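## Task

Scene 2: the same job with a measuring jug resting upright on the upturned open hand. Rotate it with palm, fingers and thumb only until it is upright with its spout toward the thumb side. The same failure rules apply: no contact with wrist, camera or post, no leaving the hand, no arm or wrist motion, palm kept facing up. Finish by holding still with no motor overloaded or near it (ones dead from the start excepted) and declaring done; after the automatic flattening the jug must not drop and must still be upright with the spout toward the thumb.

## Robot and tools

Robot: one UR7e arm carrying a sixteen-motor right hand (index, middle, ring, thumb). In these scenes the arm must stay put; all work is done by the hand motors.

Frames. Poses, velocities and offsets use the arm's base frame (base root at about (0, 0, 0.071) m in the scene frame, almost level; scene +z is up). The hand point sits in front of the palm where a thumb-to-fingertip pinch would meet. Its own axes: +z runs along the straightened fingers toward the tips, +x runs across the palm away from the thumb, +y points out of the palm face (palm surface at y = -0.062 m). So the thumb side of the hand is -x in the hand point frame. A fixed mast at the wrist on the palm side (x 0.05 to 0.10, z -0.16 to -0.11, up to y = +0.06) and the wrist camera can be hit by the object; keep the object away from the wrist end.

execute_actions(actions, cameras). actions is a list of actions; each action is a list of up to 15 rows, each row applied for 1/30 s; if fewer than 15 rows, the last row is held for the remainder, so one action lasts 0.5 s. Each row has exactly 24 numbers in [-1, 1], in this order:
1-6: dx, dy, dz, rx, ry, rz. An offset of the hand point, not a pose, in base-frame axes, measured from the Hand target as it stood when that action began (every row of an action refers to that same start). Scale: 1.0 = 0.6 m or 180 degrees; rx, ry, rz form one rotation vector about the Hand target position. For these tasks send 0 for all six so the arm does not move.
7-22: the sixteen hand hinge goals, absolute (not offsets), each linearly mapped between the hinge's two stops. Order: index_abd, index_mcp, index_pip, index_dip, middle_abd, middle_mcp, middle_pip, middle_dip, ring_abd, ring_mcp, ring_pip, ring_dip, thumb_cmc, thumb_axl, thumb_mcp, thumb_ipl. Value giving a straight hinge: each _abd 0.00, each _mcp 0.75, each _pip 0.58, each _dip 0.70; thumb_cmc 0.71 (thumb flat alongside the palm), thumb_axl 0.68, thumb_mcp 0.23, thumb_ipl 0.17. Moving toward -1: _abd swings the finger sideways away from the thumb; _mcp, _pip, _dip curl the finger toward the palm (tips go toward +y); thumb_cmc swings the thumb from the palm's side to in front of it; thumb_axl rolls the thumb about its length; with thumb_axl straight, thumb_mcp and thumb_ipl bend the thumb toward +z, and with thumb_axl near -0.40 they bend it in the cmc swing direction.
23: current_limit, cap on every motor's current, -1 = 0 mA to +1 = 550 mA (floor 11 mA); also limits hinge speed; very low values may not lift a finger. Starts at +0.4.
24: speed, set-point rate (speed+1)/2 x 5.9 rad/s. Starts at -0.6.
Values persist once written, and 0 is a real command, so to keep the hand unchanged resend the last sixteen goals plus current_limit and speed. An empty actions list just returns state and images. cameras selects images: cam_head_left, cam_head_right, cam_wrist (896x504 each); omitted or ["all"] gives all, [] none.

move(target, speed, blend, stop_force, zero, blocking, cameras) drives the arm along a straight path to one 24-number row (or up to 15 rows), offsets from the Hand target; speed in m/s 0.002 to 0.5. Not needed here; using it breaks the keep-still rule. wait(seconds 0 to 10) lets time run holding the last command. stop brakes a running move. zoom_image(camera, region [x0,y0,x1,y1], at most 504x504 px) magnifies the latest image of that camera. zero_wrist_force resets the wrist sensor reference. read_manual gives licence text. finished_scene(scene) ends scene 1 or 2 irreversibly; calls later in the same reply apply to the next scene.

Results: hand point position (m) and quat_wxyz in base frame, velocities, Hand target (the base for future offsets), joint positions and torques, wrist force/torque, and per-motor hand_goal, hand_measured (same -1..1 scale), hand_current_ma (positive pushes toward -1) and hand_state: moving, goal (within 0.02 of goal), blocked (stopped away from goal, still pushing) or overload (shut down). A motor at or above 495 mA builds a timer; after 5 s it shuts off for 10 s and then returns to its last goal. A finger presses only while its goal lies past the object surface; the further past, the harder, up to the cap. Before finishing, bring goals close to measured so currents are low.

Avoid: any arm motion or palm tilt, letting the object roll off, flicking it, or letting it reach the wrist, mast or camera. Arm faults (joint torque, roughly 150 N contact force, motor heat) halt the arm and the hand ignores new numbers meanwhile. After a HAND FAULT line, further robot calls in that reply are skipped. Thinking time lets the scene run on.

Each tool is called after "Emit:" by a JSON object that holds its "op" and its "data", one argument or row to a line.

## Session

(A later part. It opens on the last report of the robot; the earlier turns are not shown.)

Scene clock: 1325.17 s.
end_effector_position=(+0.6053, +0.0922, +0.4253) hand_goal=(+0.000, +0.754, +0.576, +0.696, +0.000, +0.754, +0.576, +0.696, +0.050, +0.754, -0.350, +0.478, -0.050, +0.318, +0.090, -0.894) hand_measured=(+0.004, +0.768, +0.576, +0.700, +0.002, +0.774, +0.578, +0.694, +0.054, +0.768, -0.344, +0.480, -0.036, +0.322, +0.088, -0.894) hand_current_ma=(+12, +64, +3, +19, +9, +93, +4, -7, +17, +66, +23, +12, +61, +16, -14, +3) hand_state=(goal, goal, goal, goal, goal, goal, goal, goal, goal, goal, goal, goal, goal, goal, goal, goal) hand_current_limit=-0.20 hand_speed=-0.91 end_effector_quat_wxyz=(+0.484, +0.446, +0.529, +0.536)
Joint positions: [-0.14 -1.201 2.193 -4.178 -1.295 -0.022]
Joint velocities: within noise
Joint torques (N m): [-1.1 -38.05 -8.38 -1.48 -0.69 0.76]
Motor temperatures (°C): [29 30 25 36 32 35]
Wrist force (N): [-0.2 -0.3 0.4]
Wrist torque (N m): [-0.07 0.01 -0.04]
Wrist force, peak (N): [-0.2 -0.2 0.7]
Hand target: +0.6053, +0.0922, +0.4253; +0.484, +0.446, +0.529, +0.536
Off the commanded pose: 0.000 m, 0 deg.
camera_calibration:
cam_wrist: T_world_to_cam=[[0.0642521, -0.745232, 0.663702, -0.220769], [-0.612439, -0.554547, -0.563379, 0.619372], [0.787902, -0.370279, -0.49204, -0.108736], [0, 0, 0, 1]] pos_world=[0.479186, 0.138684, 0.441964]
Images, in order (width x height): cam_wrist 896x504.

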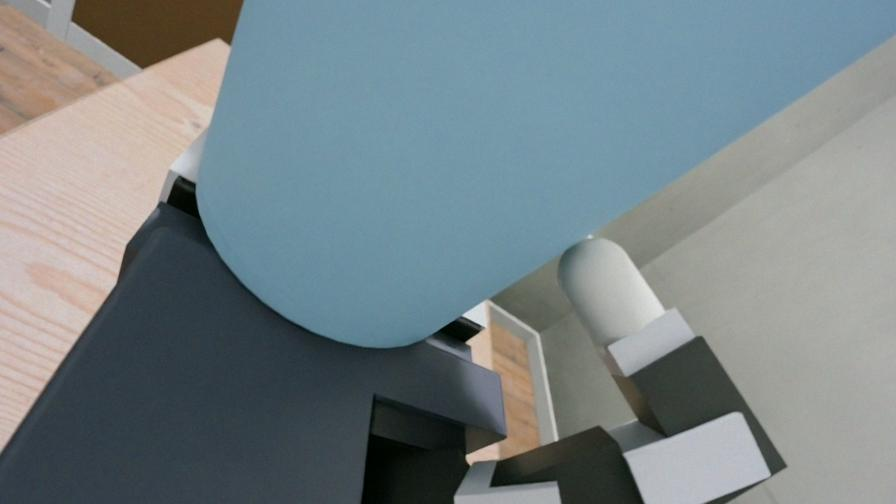

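Emit:
{"op": "execute_actions", "data": {
  "actions": [
    [[0,0,0,0,0,0,0,0.754,0.576,0.696,0,0.754,0.576,0.696,0.033,0.754,-0.35,0.478,-0.09,0.317,0.093,-0.899,-0.2,-0.91]],
    [[0,0,0,0,0,0,0,0.754,0.576,0.696,0,0.754,0.576,0.696,-0.067,0.754,-0.372,0.478,-0.052,0.317,0.048,-0.852,-0.2,-0.91]],
    [[0,0,0,0,0,0,0,0.754,0.576,0.696,0,0.754,0.576,0.696,-0.167,0.754,-0.394,0.478,-0.014,0.317,0.002,-0.805,-0.2,-0.91]]
  ],
  "cameras": ["cam_head_left", "cam_wrist"]
}}

Scene clock: 1361.47 s.
end_effector_position=(+0.6053, +0.0922, +0.4253) hand_goal=(+0.000, +0.754, +0.576, +0.696, +0.000, +0.754, +0.576, +0.696, -0.166, +0.754, -0.394, +0.478, -0.014, +0.318, +0.002, -0.804) hand_measured=(+0.004, +0.768, +0.576, +0.700, +0.002, +0.774, +0.578, +0.694, -0.162, +0.768, -0.386, +0.480, -0.012, +0.322, +0.002, -0.808) hand_current_ma=(+12, +64, +3, +19, +9, +93, +4, -7, +17, +66, +35, +12, +8, +16, +4, -25) hand_state=(goal, goal, goal, goal, goal, goal, goal, goal, goal, goal, goal, goal, goal, goal, goal, goal) hand_current_limit=-0.20 hand_speed=-0.91 end_effector_quat_wxyz=(+0.484, +0.446, +0.529, +0.536)
Joint positions: [-0.14 -1.201 2.193 -4.178 -1.295 -0.022]
Joint velocities: within noise
Joint torques (N m): [-2.31 -40.35 -9.5 -1.38 -0.86 0.77]
Motor temperatures (°C): [29 30 25 36 32 35]
Wrist force (N): [-0.2 -0.2 0.5]
Wrist torque (N m): [-0.05 0.02 -0.05]
Wrist force, peak (N): [-0.4 -0.1 0.6]
Hand target: +0.6053, +0.0922, +0.4253; +0.484, +0.446, +0.529, +0.536
Off the commanded pose: 0.000 m, 0 deg.
camera_calibration:
cam_wrist: T_world_to_cam=[[0.0642521, -0.745232, 0.663702, -0.220769], [-0.612439, -0.554547, -0.563379, 0.619372], [0.787902, -0.370279, -0.49204, -0.108736], [0, 0, 0, 1]] pos_world=[0.479186, 0.138684, 0.441963]
Images, in order (width x height): cam_head_left 896x504, cam_wrist 896x504.

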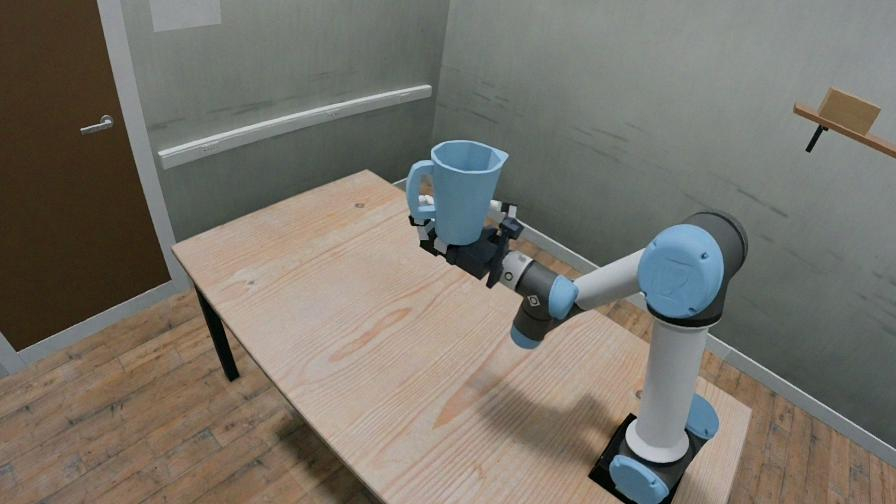

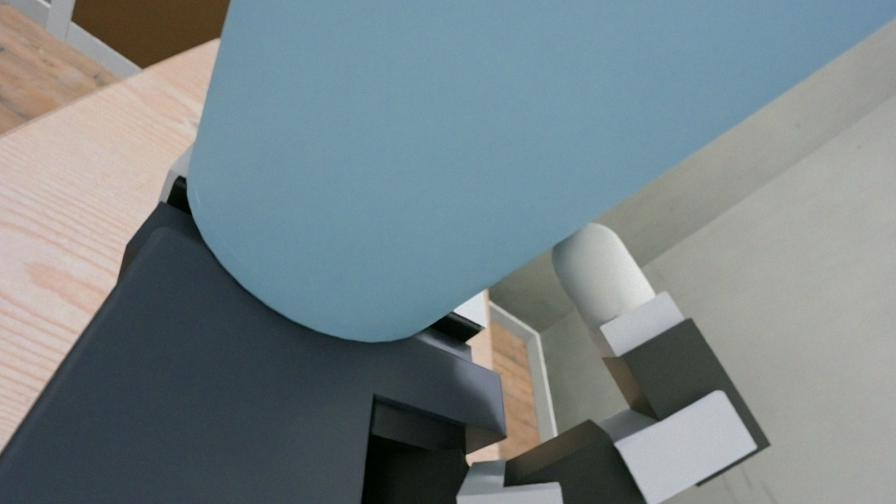

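Emit:
{"op": "execute_actions", "data": {
  "actions": [
    [[0,0,0,0,0,0,0,0.754,0.576,0.696,0,0.754,0.576,0.696,-0.2835,0.754,-0.4125,0.478,0.0225,0.317,-0.0475,-0.75,-0.2,-0.91]],
    [[0,0,0,0,0,0,0,0.754,0.576,0.696,0,0.754,0.576,0.696,-0.40,0.754,-0.431,0.478,0.059,0.317,-0.097,-0.694,-0.2,-0.91]]
  ],
  "cameras": ["cam_head_left", "cam_wrist"]
}}

Emit:
{"op": "zoom_image", "data": {
  "camera": "cam_head_left",
  "region": [400, 135, 530, 265]
}}

Scene clock: 1369.03 s.
end_effector_position=(+0.6053, +0.0922, +0.4253) hand_goal=(+0.000, +0.754, +0.576, +0.696, +0.000, +0.754, +0.576, +0.696, -0.400, +0.754, -0.430, +0.478, +0.060, +0.318, -0.096, -0.694) hand_measured=(+0.004, +0.768, +0.576, +0.700, +0.002, +0.774, +0.578, +0.694, -0.396, +0.768, -0.424, +0.480, +0.062, +0.322, -0.096, -0.698) hand_current_ma=(+12, +64, +3, +19, +9, +93, +4, -7, +12, +66, +29, +11, +9, +16, +3, -25) hand_state=(goal, goal, goal, goal, goal, goal, goal, goal, goal, goal, goal, goal, goal, goal, goal, goal) hand_current_limit=-0.20 hand_speed=-0.91 end_effector_quat_wxyz=(+0.484, +0.446, +0.529, +0.536)
Joint positions: [-0.14 -1.201 2.193 -4.178 -1.295 -0.022]
Joint velocities: within noise
Joint torques (N m): [-2.34 -38.6 -9.38 -1.71 -0.99 0.92]
Motor temperatures (°C): [29 30 25 36 32 35]
Wrist force (N): [-0.2 -0.1 0.3]
Wrist torque (N m): [-0.03 0.02 -0.05]
Wrist force, peak (N): [-0.5 -0.2 0.5]
Hand target: +0.6053, +0.0922, +0.4253; +0.484, +0.446, +0.529, +0.536
Off the commanded pose: 0.000 m, 0 deg.
camera_calibration:
cam_wrist: T_world_to_cam=[[0.0642521, -0.745232, 0.663702, -0.220769], [-0.612439, -0.554547, -0.563379, 0.619372], [0.787902, -0.370279, -0.49204, -0.108736], [0, 0, 0, 1]] pos_world=[0.479186, 0.138684, 0.441963]
Images, in order (width x height): cam_head_left 896x504, cam_wrist 896x504.

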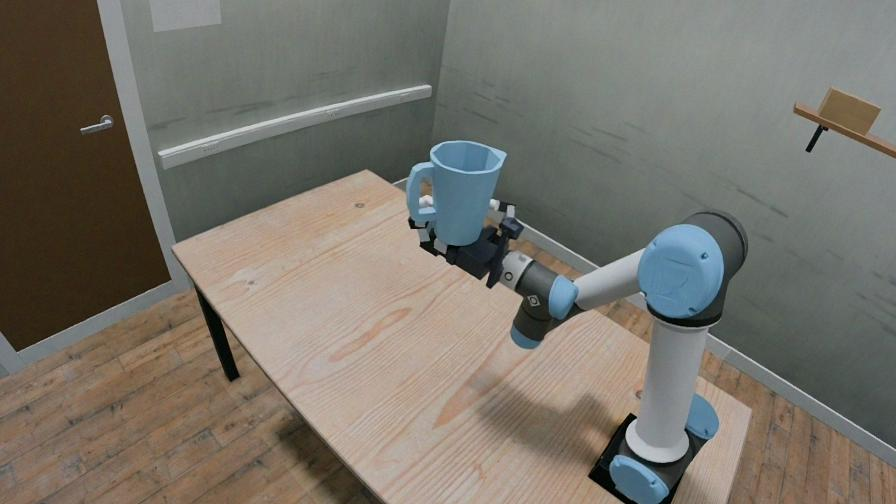

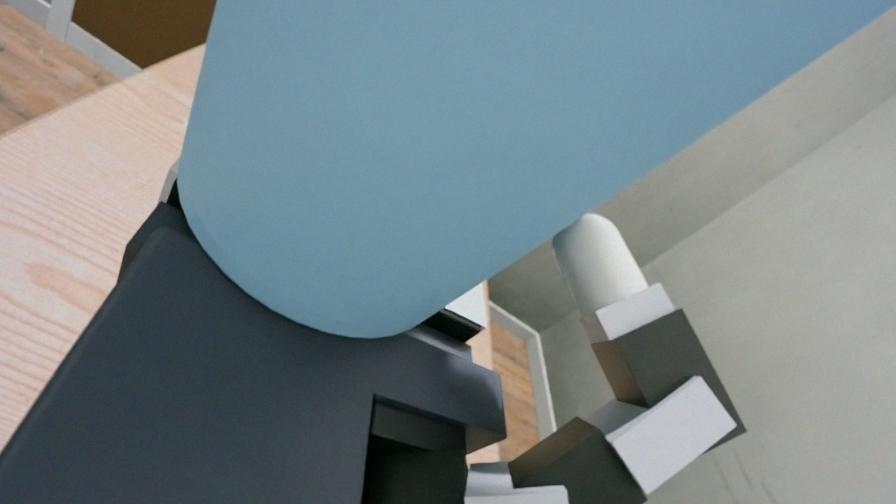

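Scaled by 3.877 from the camera's 896x504 image, which has a finer 1280x720 frame.

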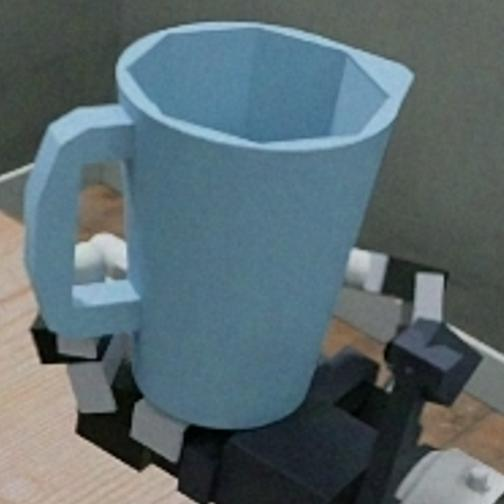

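Emit:
{"op": "execute_actions", "data": {
  "actions": [
    [[0,0,0,0,0,0,0,0.754,0.576,0.696,0,0.754,0.576,0.696,-0.5335,0.754,-0.442,0.478,0.0925,0.317,-0.15,-0.63,-0.2,-0.91]],
    [[0,0,0,0,0,0,0,0.754,0.576,0.696,0,0.754,0.576,0.696,-0.667,0.754,-0.453,0.478,0.126,0.317,-0.203,-0.567,-0.2,-0.91]]
  ],
  "cameras": ["cam_head_left", "cam_wrist"]
}}

Emit:
{"op": "zoom_image", "data": {
  "camera": "cam_head_left",
  "region": [400, 135, 530, 265]
}}

Scene clock: 1429.07 s.
end_effector_position=(+0.6053, +0.0922, +0.4253) hand_goal=(+0.000, +0.754, +0.576, +0.696, +0.000, +0.754, +0.576, +0.696, -0.666, +0.754, -0.452, +0.478, +0.126, +0.318, -0.202, -0.566) hand_measured=(+0.004, +0.768, +0.576, +0.700, +0.002, +0.774, +0.578, +0.694, -0.662, +0.768, -0.446, +0.480, +0.128, +0.322, -0.202, -0.570) hand_current_ma=(+12, +64, +3, +19, +9, +93, +4, -7, +13, +66, +23, +11, +10, +16, +2, -24) hand_state=(goal, goal, goal, goal, goal, goal, goal, goal, goal, goal, goal, goal, goal, goal, goal, goal) hand_current_limit=-0.20 hand_speed=-0.91 end_effector_quat_wxyz=(+0.484, +0.446, +0.529, +0.536)
Joint positions: [-0.14 -1.201 2.193 -4.178 -1.295 -0.022]
Joint velocities: within noise
Joint torques (N m): [-1.75 -40.81 -10.44 -1.47 -0.59 0.99]
Motor temperatures (°C): [29 30 25 36 32 35]
Wrist force (N): [-0.2 0.0 0.5]
Wrist torque (N m): [-0.04 0.02 -0.06]
Wrist force, peak (N): [-0.3 -0.2 0.6]
Hand target: +0.6053, +0.0922, +0.4253; +0.484, +0.446, +0.529, +0.536
Off the commanded pose: 0.000 m, 0 deg.
camera_calibration:
cam_wrist: T_world_to_cam=[[0.0642522, -0.745232, 0.663702, -0.220769], [-0.612439, -0.554547, -0.563379, 0.619372], [0.787902, -0.370279, -0.49204, -0.108736], [0, 0, 0, 1]] pos_world=[0.479186, 0.138684, 0.441963]
Images, in order (width x height): cam_head_left 896x504, cam_wrist 896x504.

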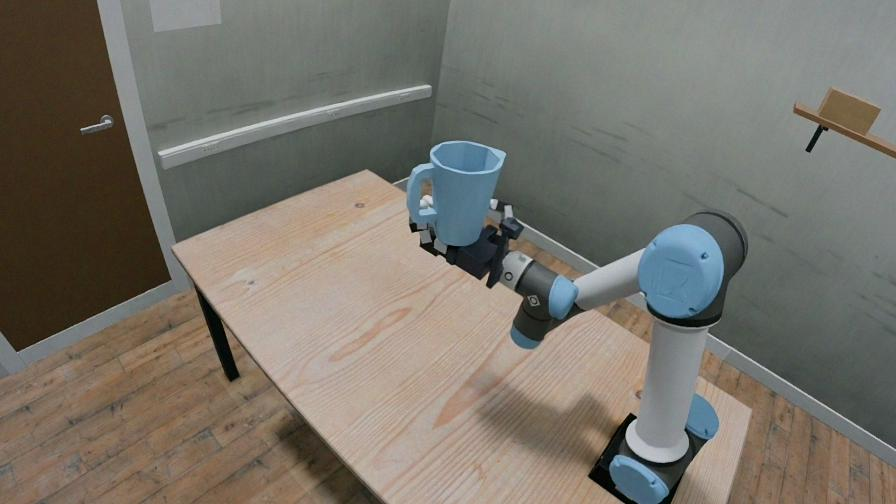

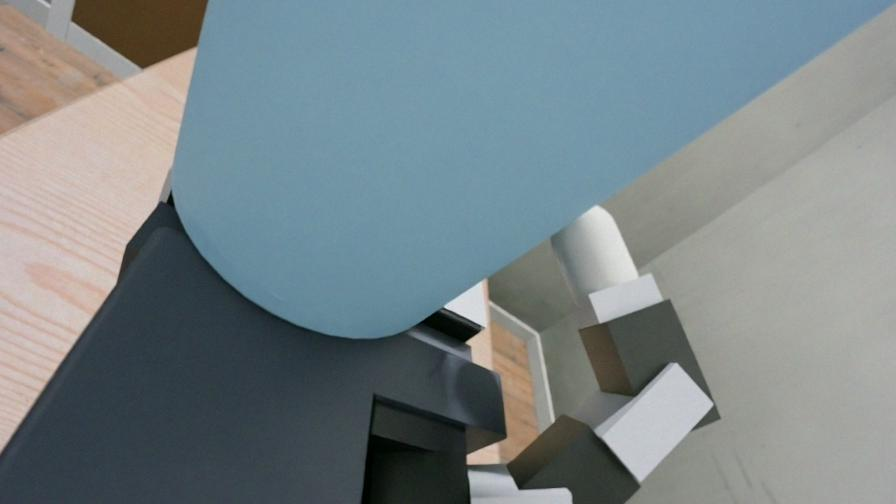

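Scaled by 3.877 from the camera's 896x504 image, which has a finer 1280x720 frame.

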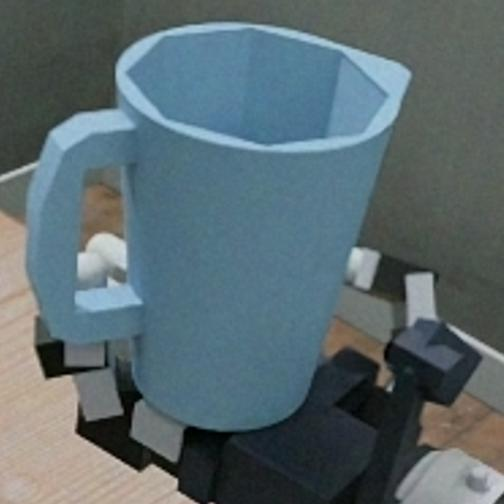

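Emit:
{"op": "execute_actions", "data": {
  "actions": [
    [[0,0,0,0,0,0,0,0.754,0.576,0.696,0,0.754,0.576,0.696,-0.80,0.754,-0.454,0.478,0.1575,0.317,-0.263,-0.489,-0.2,-0.91]],
    [[0,0,0,0,0,0,0,0.754,0.576,0.696,0,0.754,0.576,0.696,-0.933,0.754,-0.455,0.478,0.189,0.317,-0.323,-0.411,-0.2,-0.91]]
  ],
  "cameras": ["cam_head_left", "cam_wrist"]
}}

Emit:
{"op": "zoom_image", "data": {
  "camera": "cam_head_left",
  "region": [400, 135, 530, 265]
}}

Scene clock: 1446.57 s.
end_effector_position=(+0.6053, +0.0922, +0.4253) hand_goal=(+0.000, +0.754, +0.576, +0.696, +0.000, +0.754, +0.576, +0.696, -0.932, +0.754, -0.454, +0.478, +0.190, +0.318, -0.322, -0.410) hand_measured=(+0.004, +0.768, +0.576, +0.700, +0.002, +0.774, +0.578, +0.694, -0.926, +0.768, -0.450, +0.480, +0.192, +0.322, -0.322, -0.414) hand_current_ma=(+12, +64, +3, +19, +9, +93, +4, -7, +20, +66, +21, +11, +10, +16, +1, -23) hand_state=(goal, goal, goal, goal, goal, goal, goal, goal, goal, goal, goal, goal, goal, goal, goal, goal) hand_current_limit=-0.20 hand_speed=-0.91 end_effector_quat_wxyz=(+0.484, +0.446, +0.529, +0.536)
Joint positions: [-0.14 -1.201 2.193 -4.178 -1.295 -0.022]
Joint velocities: within noise
Joint torques (N m): [-2.53 -40.82 -11.46 -1.51 -0.61 1.02]
Motor temperatures (°C): [29 30 25 36 32 35]
Wrist force (N): [-0.2 -0.1 0.5]
Wrist torque (N m): [-0.05 0.02 -0.06]
Wrist force, peak (N): [-0.3 -0.2 0.6]
Hand target: +0.6053, +0.0922, +0.4253; +0.484, +0.446, +0.529, +0.536
Off the commanded pose: 0.000 m, 0 deg.
camera_calibration:
cam_wrist: T_world_to_cam=[[0.0642522, -0.745232, 0.663702, -0.220769], [-0.612439, -0.554547, -0.563379, 0.619372], [0.787902, -0.370279, -0.49204, -0.108736], [0, 0, 0, 1]] pos_world=[0.479186, 0.138684, 0.441963]
Images, in order (width x height): cam_head_left 896x504, cam_wrist 896x504.

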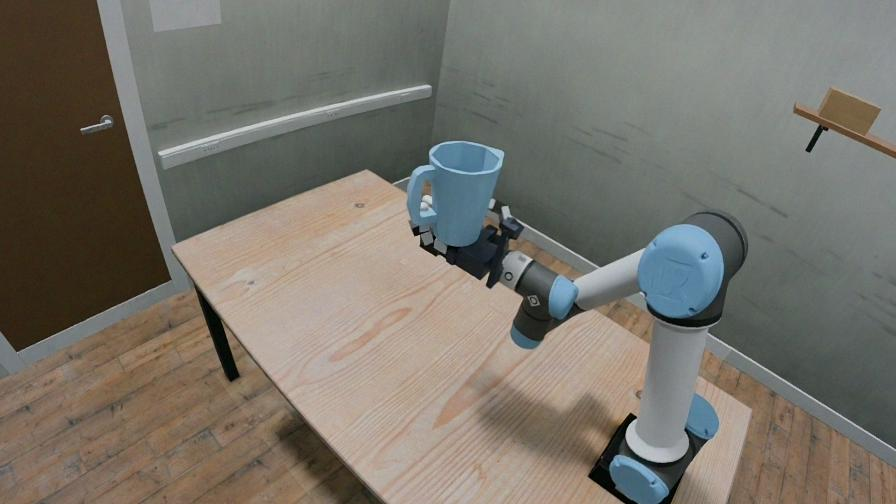

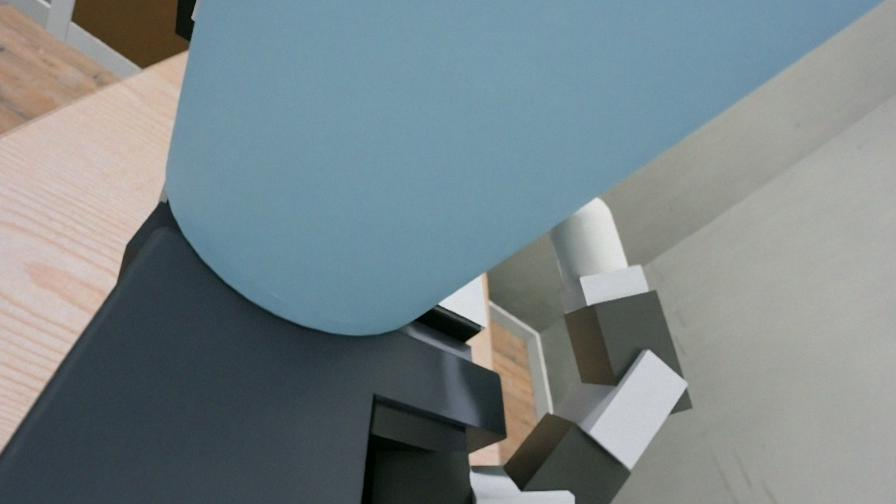

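Scaled by 3.877 from the camera's 896x504 image, which has a finer 1280x720 frame.

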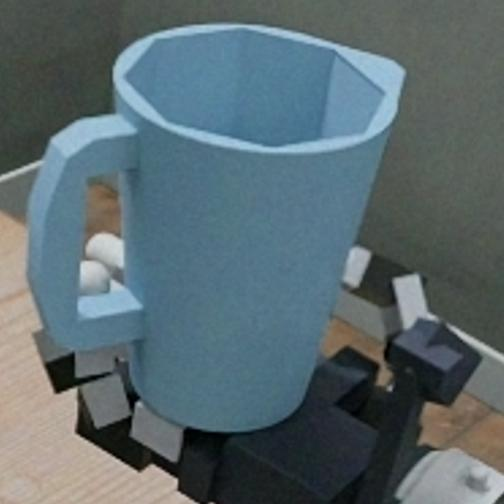

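Emit:
{"op": "execute_actions", "data": {
  "actions": [
    [[0,0,0,0,0,0,0,0.754,0.576,0.696,0,0.754,0.576,0.696,-0.967,0.754,-0.455,0.478,0.205,0.317,-0.36,-0.361,-0.2,-0.91]],
    [[0,0,0,0,0,0,0,0.754,0.576,0.696,0,0.754,0.576,0.696,-1.0,0.754,-0.455,0.478,0.221,0.317,-0.396,-0.311,-0.2,-0.91]],
    [[0,0,0,0,0,0,0,0.754,0.576,0.696,0,0.754,0.576,0.696,-1.0,0.754,-0.455,0.478,0.40,0.317,-0.396,-0.311,-0.2,-0.85]],
    [[0,0,0,0,0,0,0,0.754,0.576,0.696,0,0.754,0.576,0.696,-1.0,0.754,-0.50,0.478,0.25,0.317,0.1,-0.938,-0.2,-0.75]],
    [[0,0,0,0,0,0,0,0.754,0.576,0.696,0,0.754,0.576,0.696,-1.0,0.754,-0.55,0.478,0.25,0.317,0.1,-0.938,-0.2,-0.75]],
    [[0,0,0,0,0,0,0,0.754,0.576,0.696,0,0.754,0.576,0.696,-1.0,0.754,-0.60,0.478,0.25,0.317,0.1,-0.938,-0.2,-0.75]]
  ],
  "cameras": ["cam_head_left", "cam_wrist"]
}}

Emit:
{"op": "zoom_image", "data": {
  "camera": "cam_head_left",
  "region": [400, 135, 530, 265]
}}

Scene clock: 1501.60 s.
end_effector_position=(+0.6053, +0.0922, +0.4253) hand_goal=(+0.000, +0.754, +0.576, +0.696, +0.000, +0.754, +0.576, +0.696, -1.000, +0.754, -0.600, +0.478, +0.250, +0.318, +0.100, -0.938) hand_measured=(+0.004, +0.768, +0.576, +0.700, +0.002, +0.774, +0.578, +0.694, -0.998, +0.768, -0.586, +0.480, +0.266, +0.322, +0.098, -0.938) hand_current_ma=(+12, +64, +3, +19, +9, +93, +4, -7, +9, +66, +67, +11, +74, +16, -9, +5) hand_state=(goal, goal, goal, goal, goal, goal, goal, goal, goal, goal, goal, goal, goal, goal, goal, goal) hand_current_limit=-0.20 hand_speed=-0.75 end_effector_quat_wxyz=(+0.484, +0.446, +0.529, +0.536)
Joint positions: [-0.14 -1.201 2.193 -4.178 -1.295 -0.022]
Joint velocities: within noise
Joint torques (N m): [-1.03 -42.72 -10.75 -1.76 -0.47 1.25]
Motor temperatures (°C): [29 30 25 36 32 35]
Wrist force (N): [-0.2 0.1 0.3]
Wrist torque (N m): [-0.03 0.02 -0.04]
Wrist force, peak (N): [-0.2 -0.3 0.7]
Hand target: +0.6053, +0.0922, +0.4253; +0.484, +0.446, +0.529, +0.536
Off the commanded pose: 0.000 m, 0 deg.
camera_calibration:
cam_wrist: T_world_to_cam=[[0.0642521, -0.745232, 0.663703, -0.220769], [-0.612439, -0.554547, -0.563379, 0.619372], [0.787902, -0.370279, -0.49204, -0.108736], [0, 0, 0, 1]] pos_world=[0.479186, 0.138684, 0.441964]
Images, in order (width x height): cam_head_left 896x504, cam_wrist 896x504.

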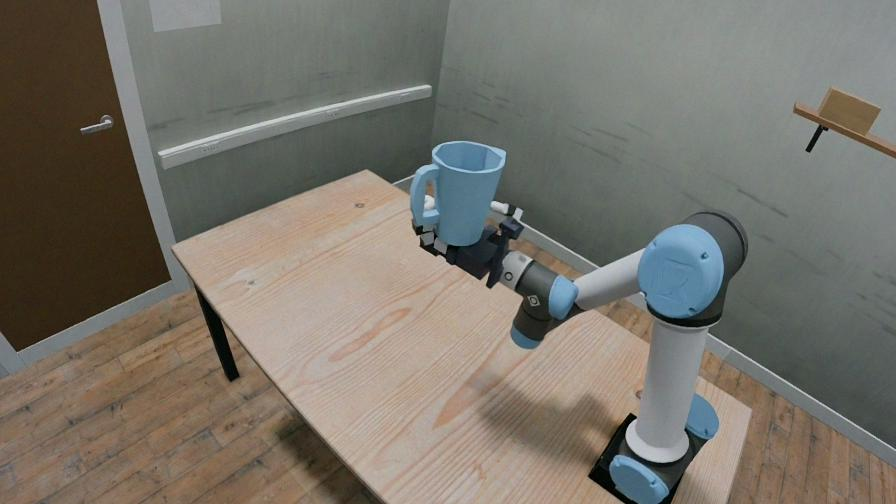

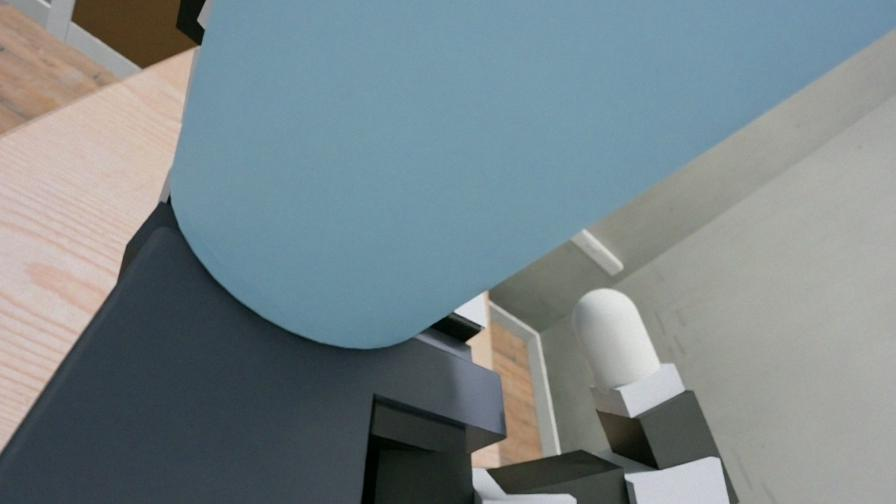

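Scaled by 3.877 from the camera's 896x504 image, which has a finer 1280x720 frame.

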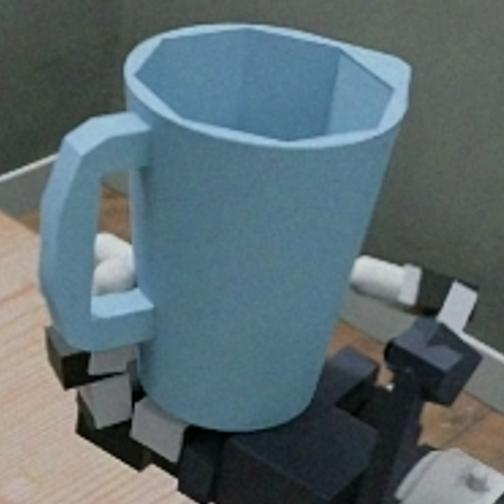

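Emit:
{"op": "execute_actions", "data": {
  "actions": [
    [[0,0,0,0,0,0,0,0.754,0.576,0.696,0,0.754,0.576,0.696,-1.0,0.754,-0.60,0.478,0.0,0.317,0.1,-0.938,-0.2,-0.85]],
    [[0,0,0,0,0,0,0,0.754,0.576,0.696,0,0.754,0.576,0.696,-1.0,0.754,-0.60,0.478,-0.06,0.317,0.094,-0.917,-0.2,-0.91]],
    [[0,0,0,0,0,0,0,0.754,0.576,0.696,0,0.754,0.576,0.696,-1.0,0.754,-0.61,0.478,-0.107,0.317,0.094,-0.917,-0.2,-0.91]]
  ],
  "cameras": ["cam_wrist"]
}}

Scene clock: 1560.50 s.
end_effector_position=(+0.6053, +0.0922, +0.4253) hand_goal=(+0.000, +0.754, +0.576, +0.696, +0.000, +0.754, +0.576, +0.696, -1.000, +0.754, -0.610, +0.478, -0.106, +0.318, +0.094, -0.916) hand_measured=(+0.004, +0.768, +0.576, +0.700, +0.002, +0.774, +0.578, +0.694, -0.998, +0.768, -0.594, +0.480, -0.094, +0.322, +0.096, -0.920) hand_current_ma=(+12, +64, +3, +19, +9, +93, +4, -7, +9, +66, +69, +11, +54, +16, +6, -25) hand_state=(goal, goal, goal, goal, goal, goal, goal, goal, goal, goal, goal, goal, goal, goal, goal, goal) hand_current_limit=-0.20 hand_speed=-0.91 end_effector_quat_wxyz=(+0.484, +0.446, +0.529, +0.536)
Joint positions: [-0.14 -1.201 2.193 -4.178 -1.295 -0.022]
Joint velocities: within noise
Joint torques (N m): [-0.73 -43.48 -12.62 -1.75 -0.44 1.29]
Motor temperatures (°C): [28 30 25 36 32 35]
Wrist force (N): [-0.2 -0.1 0.5]
Wrist torque (N m): [-0.06 0.02 -0.06]
Wrist force, peak (N): [-0.3 -0.2 0.7]
Hand target: +0.6053, +0.0922, +0.4253; +0.484, +0.446, +0.529, +0.536
Off the commanded pose: 0.000 m, 0 deg.
camera_calibration:
cam_wrist: T_world_to_cam=[[0.0642522, -0.745232, 0.663702, -0.220769], [-0.612439, -0.554547, -0.563379, 0.619372], [0.787902, -0.370279, -0.49204, -0.108736], [0, 0, 0, 1]] pos_world=[0.479186, 0.138684, 0.441964]
Images, in order (width x height): cam_wrist 896x504.

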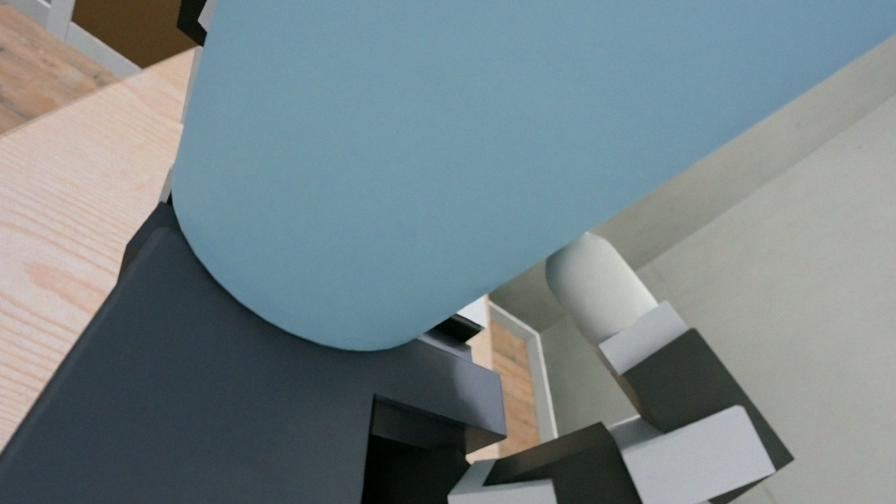

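Emit:
{"op": "execute_actions", "data": {
  "actions": [
    [[0,0,0,0,0,0,0,0.754,0.576,0.696,0,0.754,0.576,0.696,-1.0,0.754,-0.61,0.478,-0.072,0.317,0.038,-0.859,-0.2,-0.91]],
    [[0,0,0,0,0,0,0,0.754,0.576,0.696,0,0.754,0.576,0.696,-1.0,0.754,-0.61,0.478,-0.016,0.317,-0.018,-0.80,-0.2,-0.91]],
    [[0,0,0,0,0,0,0,0.754,0.576,0.696,0,0.754,0.576,0.696,-1.0,0.754,-0.61,0.478,0.037,0.317,-0.079,-0.729,-0.2,-0.91]],
    [[0,0,0,0,0,0,0,0.754,0.576,0.696,0,0.754,0.576,0.696,-1.0,0.754,-0.61,0.478,0.09,0.317,-0.139,-0.657,-0.2,-0.91]]
  ],
  "cameras": ["cam_head_left", "cam_wrist"]
}}

Emit:
{"op": "zoom_image", "data": {
  "camera": "cam_head_left",
  "region": [400, 135, 530, 265]
}}

Scene clock: 1573.63 s.
end_effector_position=(+0.6053, +0.0922, +0.4253) hand_goal=(+0.000, +0.754, +0.576, +0.696, +0.000, +0.754, +0.576, +0.696, -1.000, +0.754, -0.610, +0.478, +0.090, +0.318, -0.138, -0.656) hand_measured=(+0.004, +0.768, +0.576, +0.700, +0.002, +0.774, +0.578, +0.694, -0.998, +0.768, -0.596, +0.484, +0.102, +0.326, -0.134, -0.666) hand_current_ma=(+12, +64, +3, +19, +9, +93, +4, -7, +6, +66, +63, +31, +55, +39, +18, -55) hand_state=(goal, goal, goal, goal, goal, goal, goal, goal, goal, goal, goal, goal, goal, goal, goal, goal) hand_current_limit=-0.20 hand_speed=-0.91 end_effector_quat_wxyz=(+0.484, +0.446, +0.529, +0.536)
Joint positions: [-0.14 -1.201 2.193 -4.178 -1.295 -0.022]
Joint velocities: within noise
Joint torques (N m): [-0.42 -44.09 -13.03 -1.79 -0.67 1.14]
Motor temperatures (°C): [28 30 25 36 32 35]
Wrist force (N): [-0.1 -0.1 0.6]
Wrist torque (N m): [-0.06 0.01 -0.05]
Wrist force, peak (N): [-0.2 -0.2 0.7]
Hand target: +0.6053, +0.0922, +0.4253; +0.484, +0.446, +0.529, +0.536
Off the commanded pose: 0.000 m, 0 deg.
camera_calibration:
cam_wrist: T_world_to_cam=[[0.0642522, -0.745232, 0.663702, -0.220769], [-0.612439, -0.554547, -0.563379, 0.619372], [0.787902, -0.370279, -0.49204, -0.108736], [0, 0, 0, 1]] pos_world=[0.479186, 0.138684, 0.441964]
Images, in order (width x height): cam_head_left 896x504, cam_wrist 896x504.

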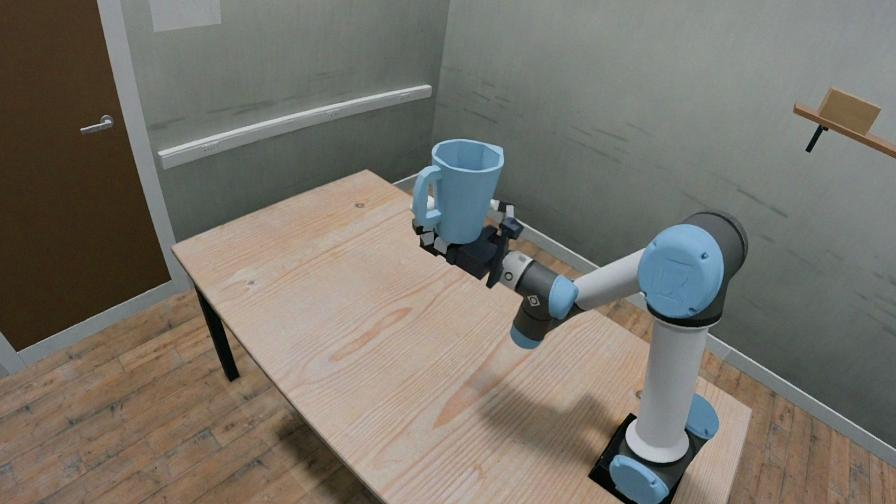

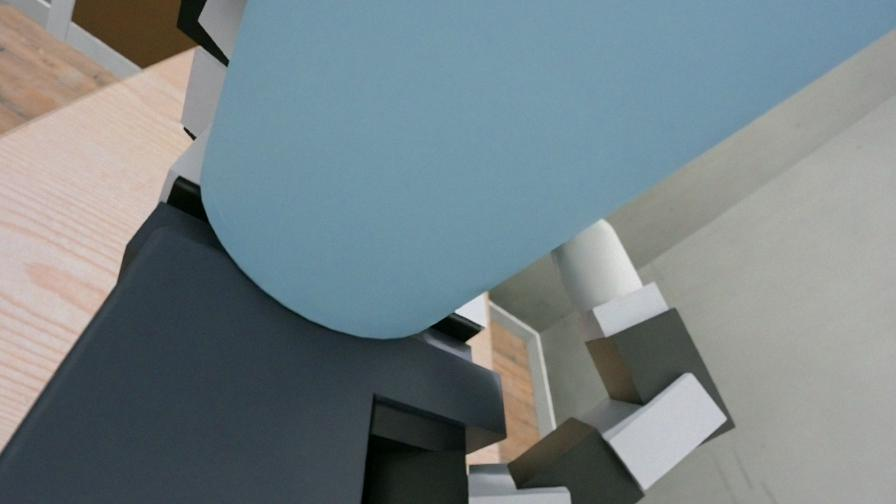

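Scaled by 3.877 from the camera's 896x504 image, which has a finer 1280x720 frame.

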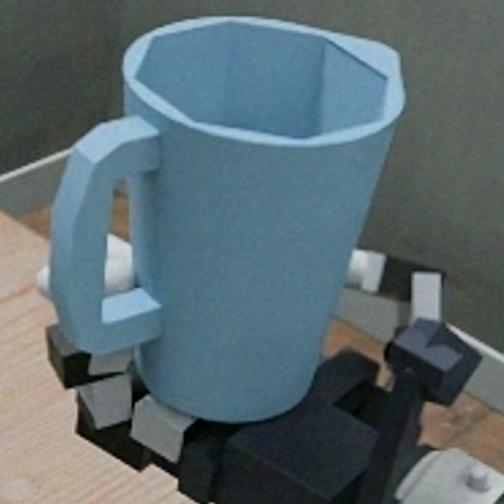

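Emit:
{"op": "execute_actions", "data": {
  "actions": [
    [[0,0,0,0,0,0,0,0.754,0.576,0.696,0,0.754,0.576,0.696,-1.0,0.754,-0.61,0.478,0.14,0.317,-0.208,-0.568,-0.2,-0.91]],
    [[0,0,0,0,0,0,0,0.754,0.576,0.696,0,0.754,0.576,0.696,-1.0,0.754,-0.61,0.478,0.19,0.317,-0.276,-0.479,-0.2,-0.91]],
    [[0,0,0,0,0,0,0,0.754,0.576,0.696,0,0.754,0.576,0.696,-1.0,0.754,-0.61,0.478,0.223,0.317,-0.335,-0.395,-0.2,-0.91]],
    [[0,0,0,0,0,0,0,0.754,0.576,0.696,0,0.754,0.576,0.696,-1.0,0.754,-0.61,0.478,0.256,0.317,-0.394,-0.311,-0.2,-0.91]]
  ],
  "cameras": ["cam_head_left", "cam_wrist"]
}}

Emit:
{"op": "zoom_image", "data": {
  "camera": "cam_head_left",
  "region": [400, 135, 530, 265]
}}

Scene clock: 1589.60 s.
end_effector_position=(+0.6053, +0.0922, +0.4253) hand_goal=(+0.000, +0.754, +0.576, +0.696, +0.000, +0.754, +0.576, +0.696, -1.000, +0.754, -0.610, +0.478, +0.256, +0.318, -0.394, -0.310) hand_measured=(+0.004, +0.768, +0.576, +0.700, +0.002, +0.774, +0.578, +0.694, -0.998, +0.768, -0.592, +0.486, +0.276, +0.330, -0.386, -0.312) hand_current_ma=(+12, +64, +3, +19, +9, +93, +4, -7, +6, +66, +78, +36, +93, +65, +49, -12) hand_state=(goal, goal, goal, goal, goal, goal, goal, goal, goal, goal, goal, goal, blocked, goal, goal, goal) hand_current_limit=-0.20 hand_speed=-0.91 end_effector_quat_wxyz=(+0.484, +0.446, +0.529, +0.536)
Joint positions: [-0.14 -1.201 2.193 -4.178 -1.295 -0.022]
Joint velocities: within noise
Joint torques (N m): [-0.62 -43.07 -13.58 -1.87 -0.61 1.29]
Motor temperatures (°C): [28 30 25 36 32 35]
Wrist force (N): [0.1 0.1 0.4]
Wrist torque (N m): [0.00 -0.01 -0.02]
Wrist force, peak (N): [-0.5 0.0 0.6]
Hand target: +0.6053, +0.0922, +0.4253; +0.484, +0.446, +0.529, +0.536
Off the commanded pose: 0.000 m, 0 deg.
camera_calibration:
cam_wrist: T_world_to_cam=[[0.064252, -0.745232, 0.663702, -0.220769], [-0.612439, -0.554547, -0.563379, 0.619372], [0.787902, -0.370279, -0.49204, -0.108736], [0, 0, 0, 1]] pos_world=[0.479186, 0.138684, 0.441964]
Images, in order (width x height): cam_head_left 896x504, cam_wrist 896x504.

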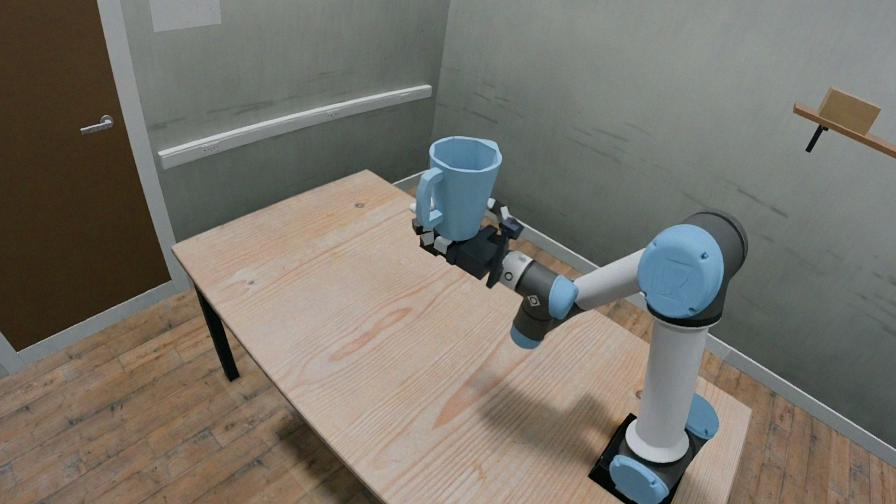

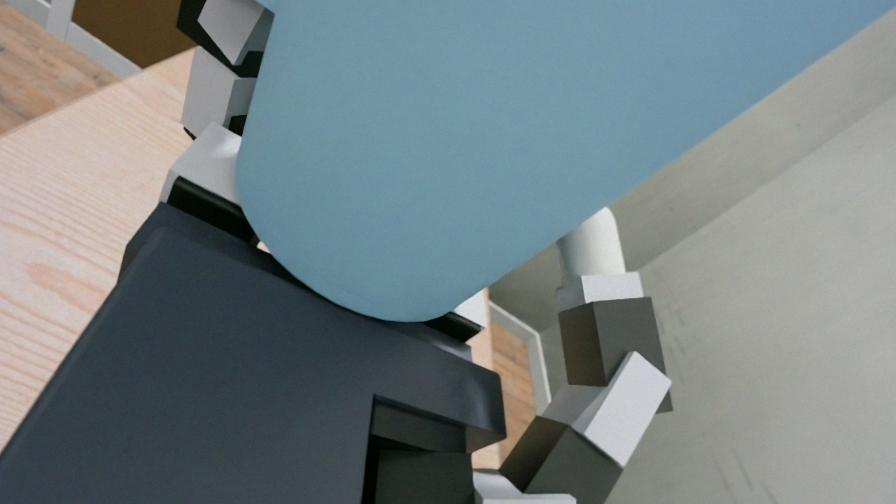

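Scaled by 3.877 from the camera's 896x504 image, which has a finer 1280x720 frame.

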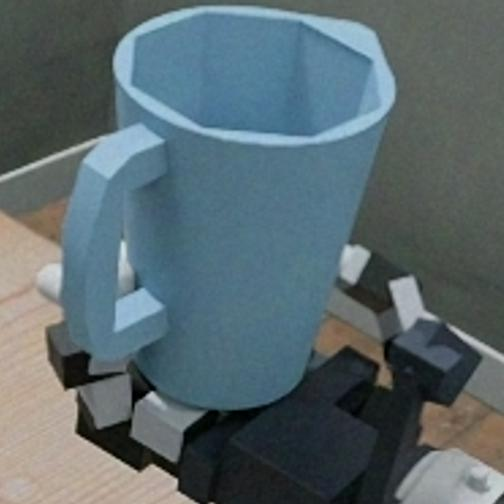

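Emit:
{"op": "execute_actions", "data": {
  "actions": [
    [[0,0,0,0,0,0,0,0.754,0.576,0.696,0,0.754,0.576,0.696,-1.0,0.754,-0.61,0.478,0.289,0.317,-0.452,-0.228,-0.2,-0.91]],
    [[0,0,0,0,0,0,0,0.754,0.576,0.696,0,0.754,0.576,0.696,-1.0,0.754,-0.61,0.478,0.31,0.317,-0.513,-0.13,-0.2,-0.91]],
    [[0,0,0,0,0,0,0,0.754,0.576,0.696,0,0.754,0.576,0.696,-1.0,0.754,-0.61,0.478,0.33,0.317,-0.575,-0.032,-0.2,-0.91]]
  ],
  "cameras": ["cam_head_left", "cam_wrist"]
}}

Emit:
{"op": "zoom_image", "data": {
  "camera": "cam_head_left",
  "region": [400, 135, 530, 265]
}}

Scene clock: 1622.27 s.
end_effector_position=(+0.6053, +0.0922, +0.4253) hand_goal=(+0.000, +0.754, +0.576, +0.696, +0.000, +0.754, +0.576, +0.696, -1.000, +0.754, -0.610, +0.478, +0.330, +0.318, -0.574, -0.032) hand_measured=(+0.004, +0.768, +0.576, +0.700, +0.002, +0.774, +0.578, +0.694, -0.998, +0.768, -0.592, +0.486, +0.352, +0.332, -0.566, -0.032) hand_current_ma=(+12, +64, +3, +19, +9, +93, +4, -7, +6, +66, +79, +38, +106, +80, +52, -4) hand_state=(goal, goal, goal, goal, goal, goal, goal, goal, goal, goal, goal, goal, blocked, goal, goal, goal) hand_current_limit=-0.20 hand_speed=-0.91 end_effector_quat_wxyz=(+0.484, +0.446, +0.529, +0.536)
Joint positions: [-0.14 -1.201 2.193 -4.178 -1.295 -0.022]
Joint velocities: within noise
Joint torques (N m): [0.14 -43.93 -13.82 -1.82 -0.49 1.23]
Motor temperatures (°C): [28 29 25 36 32 35]
Wrist force (N): [-0.4 -0.1 0.4]
Wrist torque (N m): [-0.03 0.04 -0.07]
Wrist force, peak (N): [-0.3 0.1 0.7]
Hand target: +0.6053, +0.0922, +0.4253; +0.484, +0.446, +0.529, +0.536
Off the commanded pose: 0.000 m, 0 deg.
camera_calibration:
cam_wrist: T_world_to_cam=[[0.0642522, -0.745232, 0.663702, -0.220769], [-0.612439, -0.554547, -0.563379, 0.619372], [0.787902, -0.370279, -0.49204, -0.108736], [0, 0, 0, 1]] pos_world=[0.479186, 0.138684, 0.441964]
Images, in order (width x height): cam_head_left 896x504, cam_wrist 896x504.

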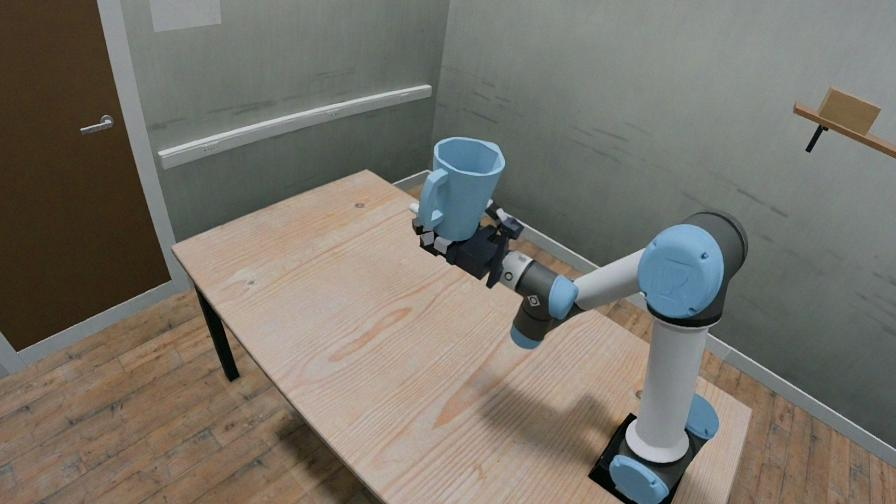

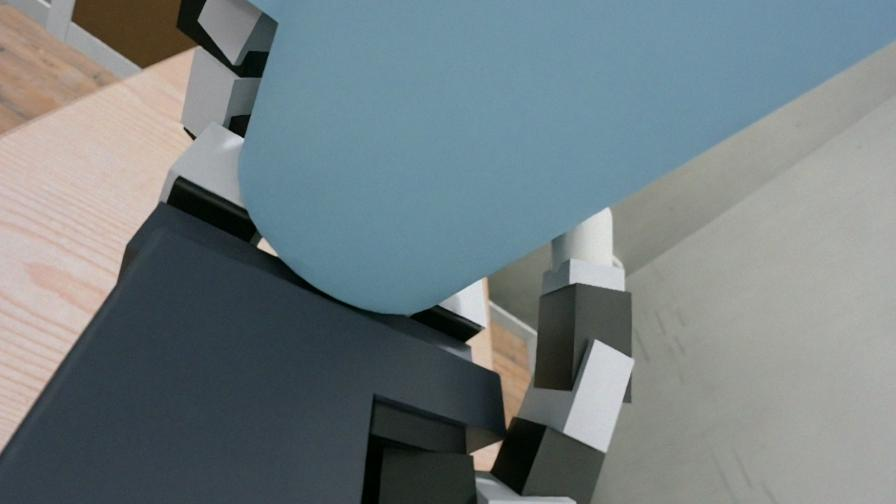

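Scaled by 3.877 from the camera's 896x504 image, which has a finer 1280x720 frame.

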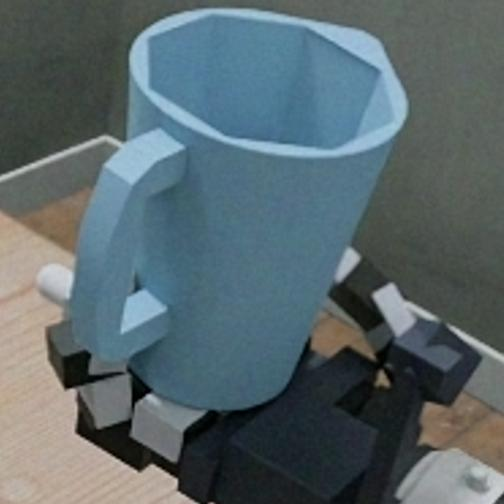

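Emit:
{"op": "wait", "data": {
  "seconds": 0,
  "cameras": ["cam_head_right"]
}}

Emit:
{"op": "zoom_image", "data": {
  "camera": "cam_head_right",
  "region": [400, 135, 530, 265]
}}

Scene clock: 1708.47 s.
end_effector_position=(+0.6053, +0.0922, +0.4253) hand_goal=(+0.000, +0.754, +0.576, +0.696, +0.000, +0.754, +0.576, +0.696, -1.000, +0.754, -0.610, +0.478, +0.330, +0.318, -0.574, -0.032) hand_measured=(+0.004, +0.768, +0.576, +0.700, +0.002, +0.774, +0.578, +0.694, -0.998, +0.768, -0.592, +0.486, +0.352, +0.332, -0.566, -0.032) hand_current_ma=(+12, +64, +3, +19, +9, +93, +4, -7, +6, +66, +79, +38, +106, +80, +51, -5) hand_state=(goal, goal, goal, goal, goal, goal, goal, goal, goal, goal, goal, goal, blocked, goal, goal, goal) hand_current_limit=-0.20 hand_speed=-0.91 end_effector_quat_wxyz=(+0.484, +0.446, +0.529, +0.536)
Joint positions: [-0.14 -1.201 2.193 -4.178 -1.295 -0.022]
Joint velocities: within noise
Joint torques (N m): [-1.37 -43.19 -15.42 -1.91 -0.28 0.7]
Motor temperatures (°C): [28 29 25 36 32 35]
Wrist force (N): [-0.2 0.0 0.4]
Wrist torque (N m): [-0.02 0.02 -0.05]
Wrist force, peak (N): [-0.4 -0.2 0.7]
Hand target: +0.6053, +0.0922, +0.4253; +0.484, +0.446, +0.529, +0.536
Off the commanded pose: 0.000 m, 0 deg.
Images, in order (width x height): cam_head_right 896x504.

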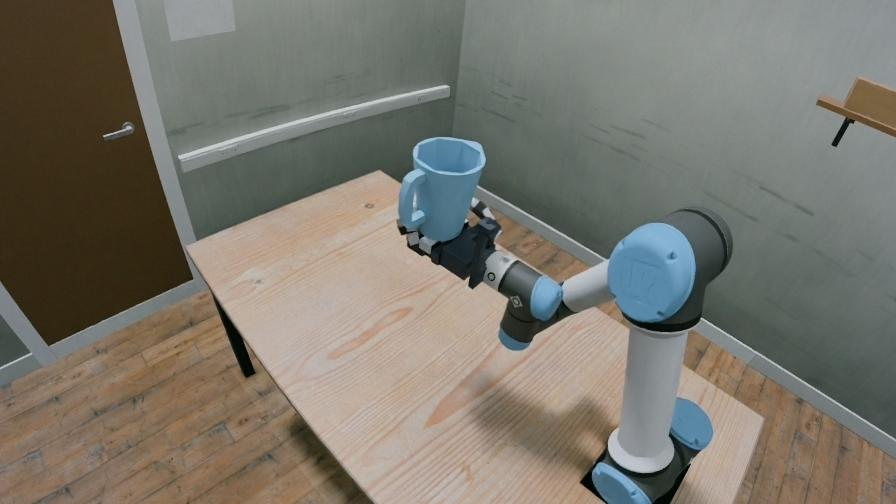

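Scaled by 3.877 from the camera's 896x504 image, which has a finer 1280x720 frame.

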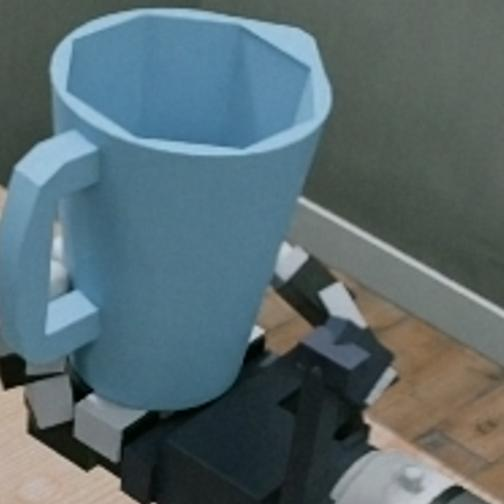

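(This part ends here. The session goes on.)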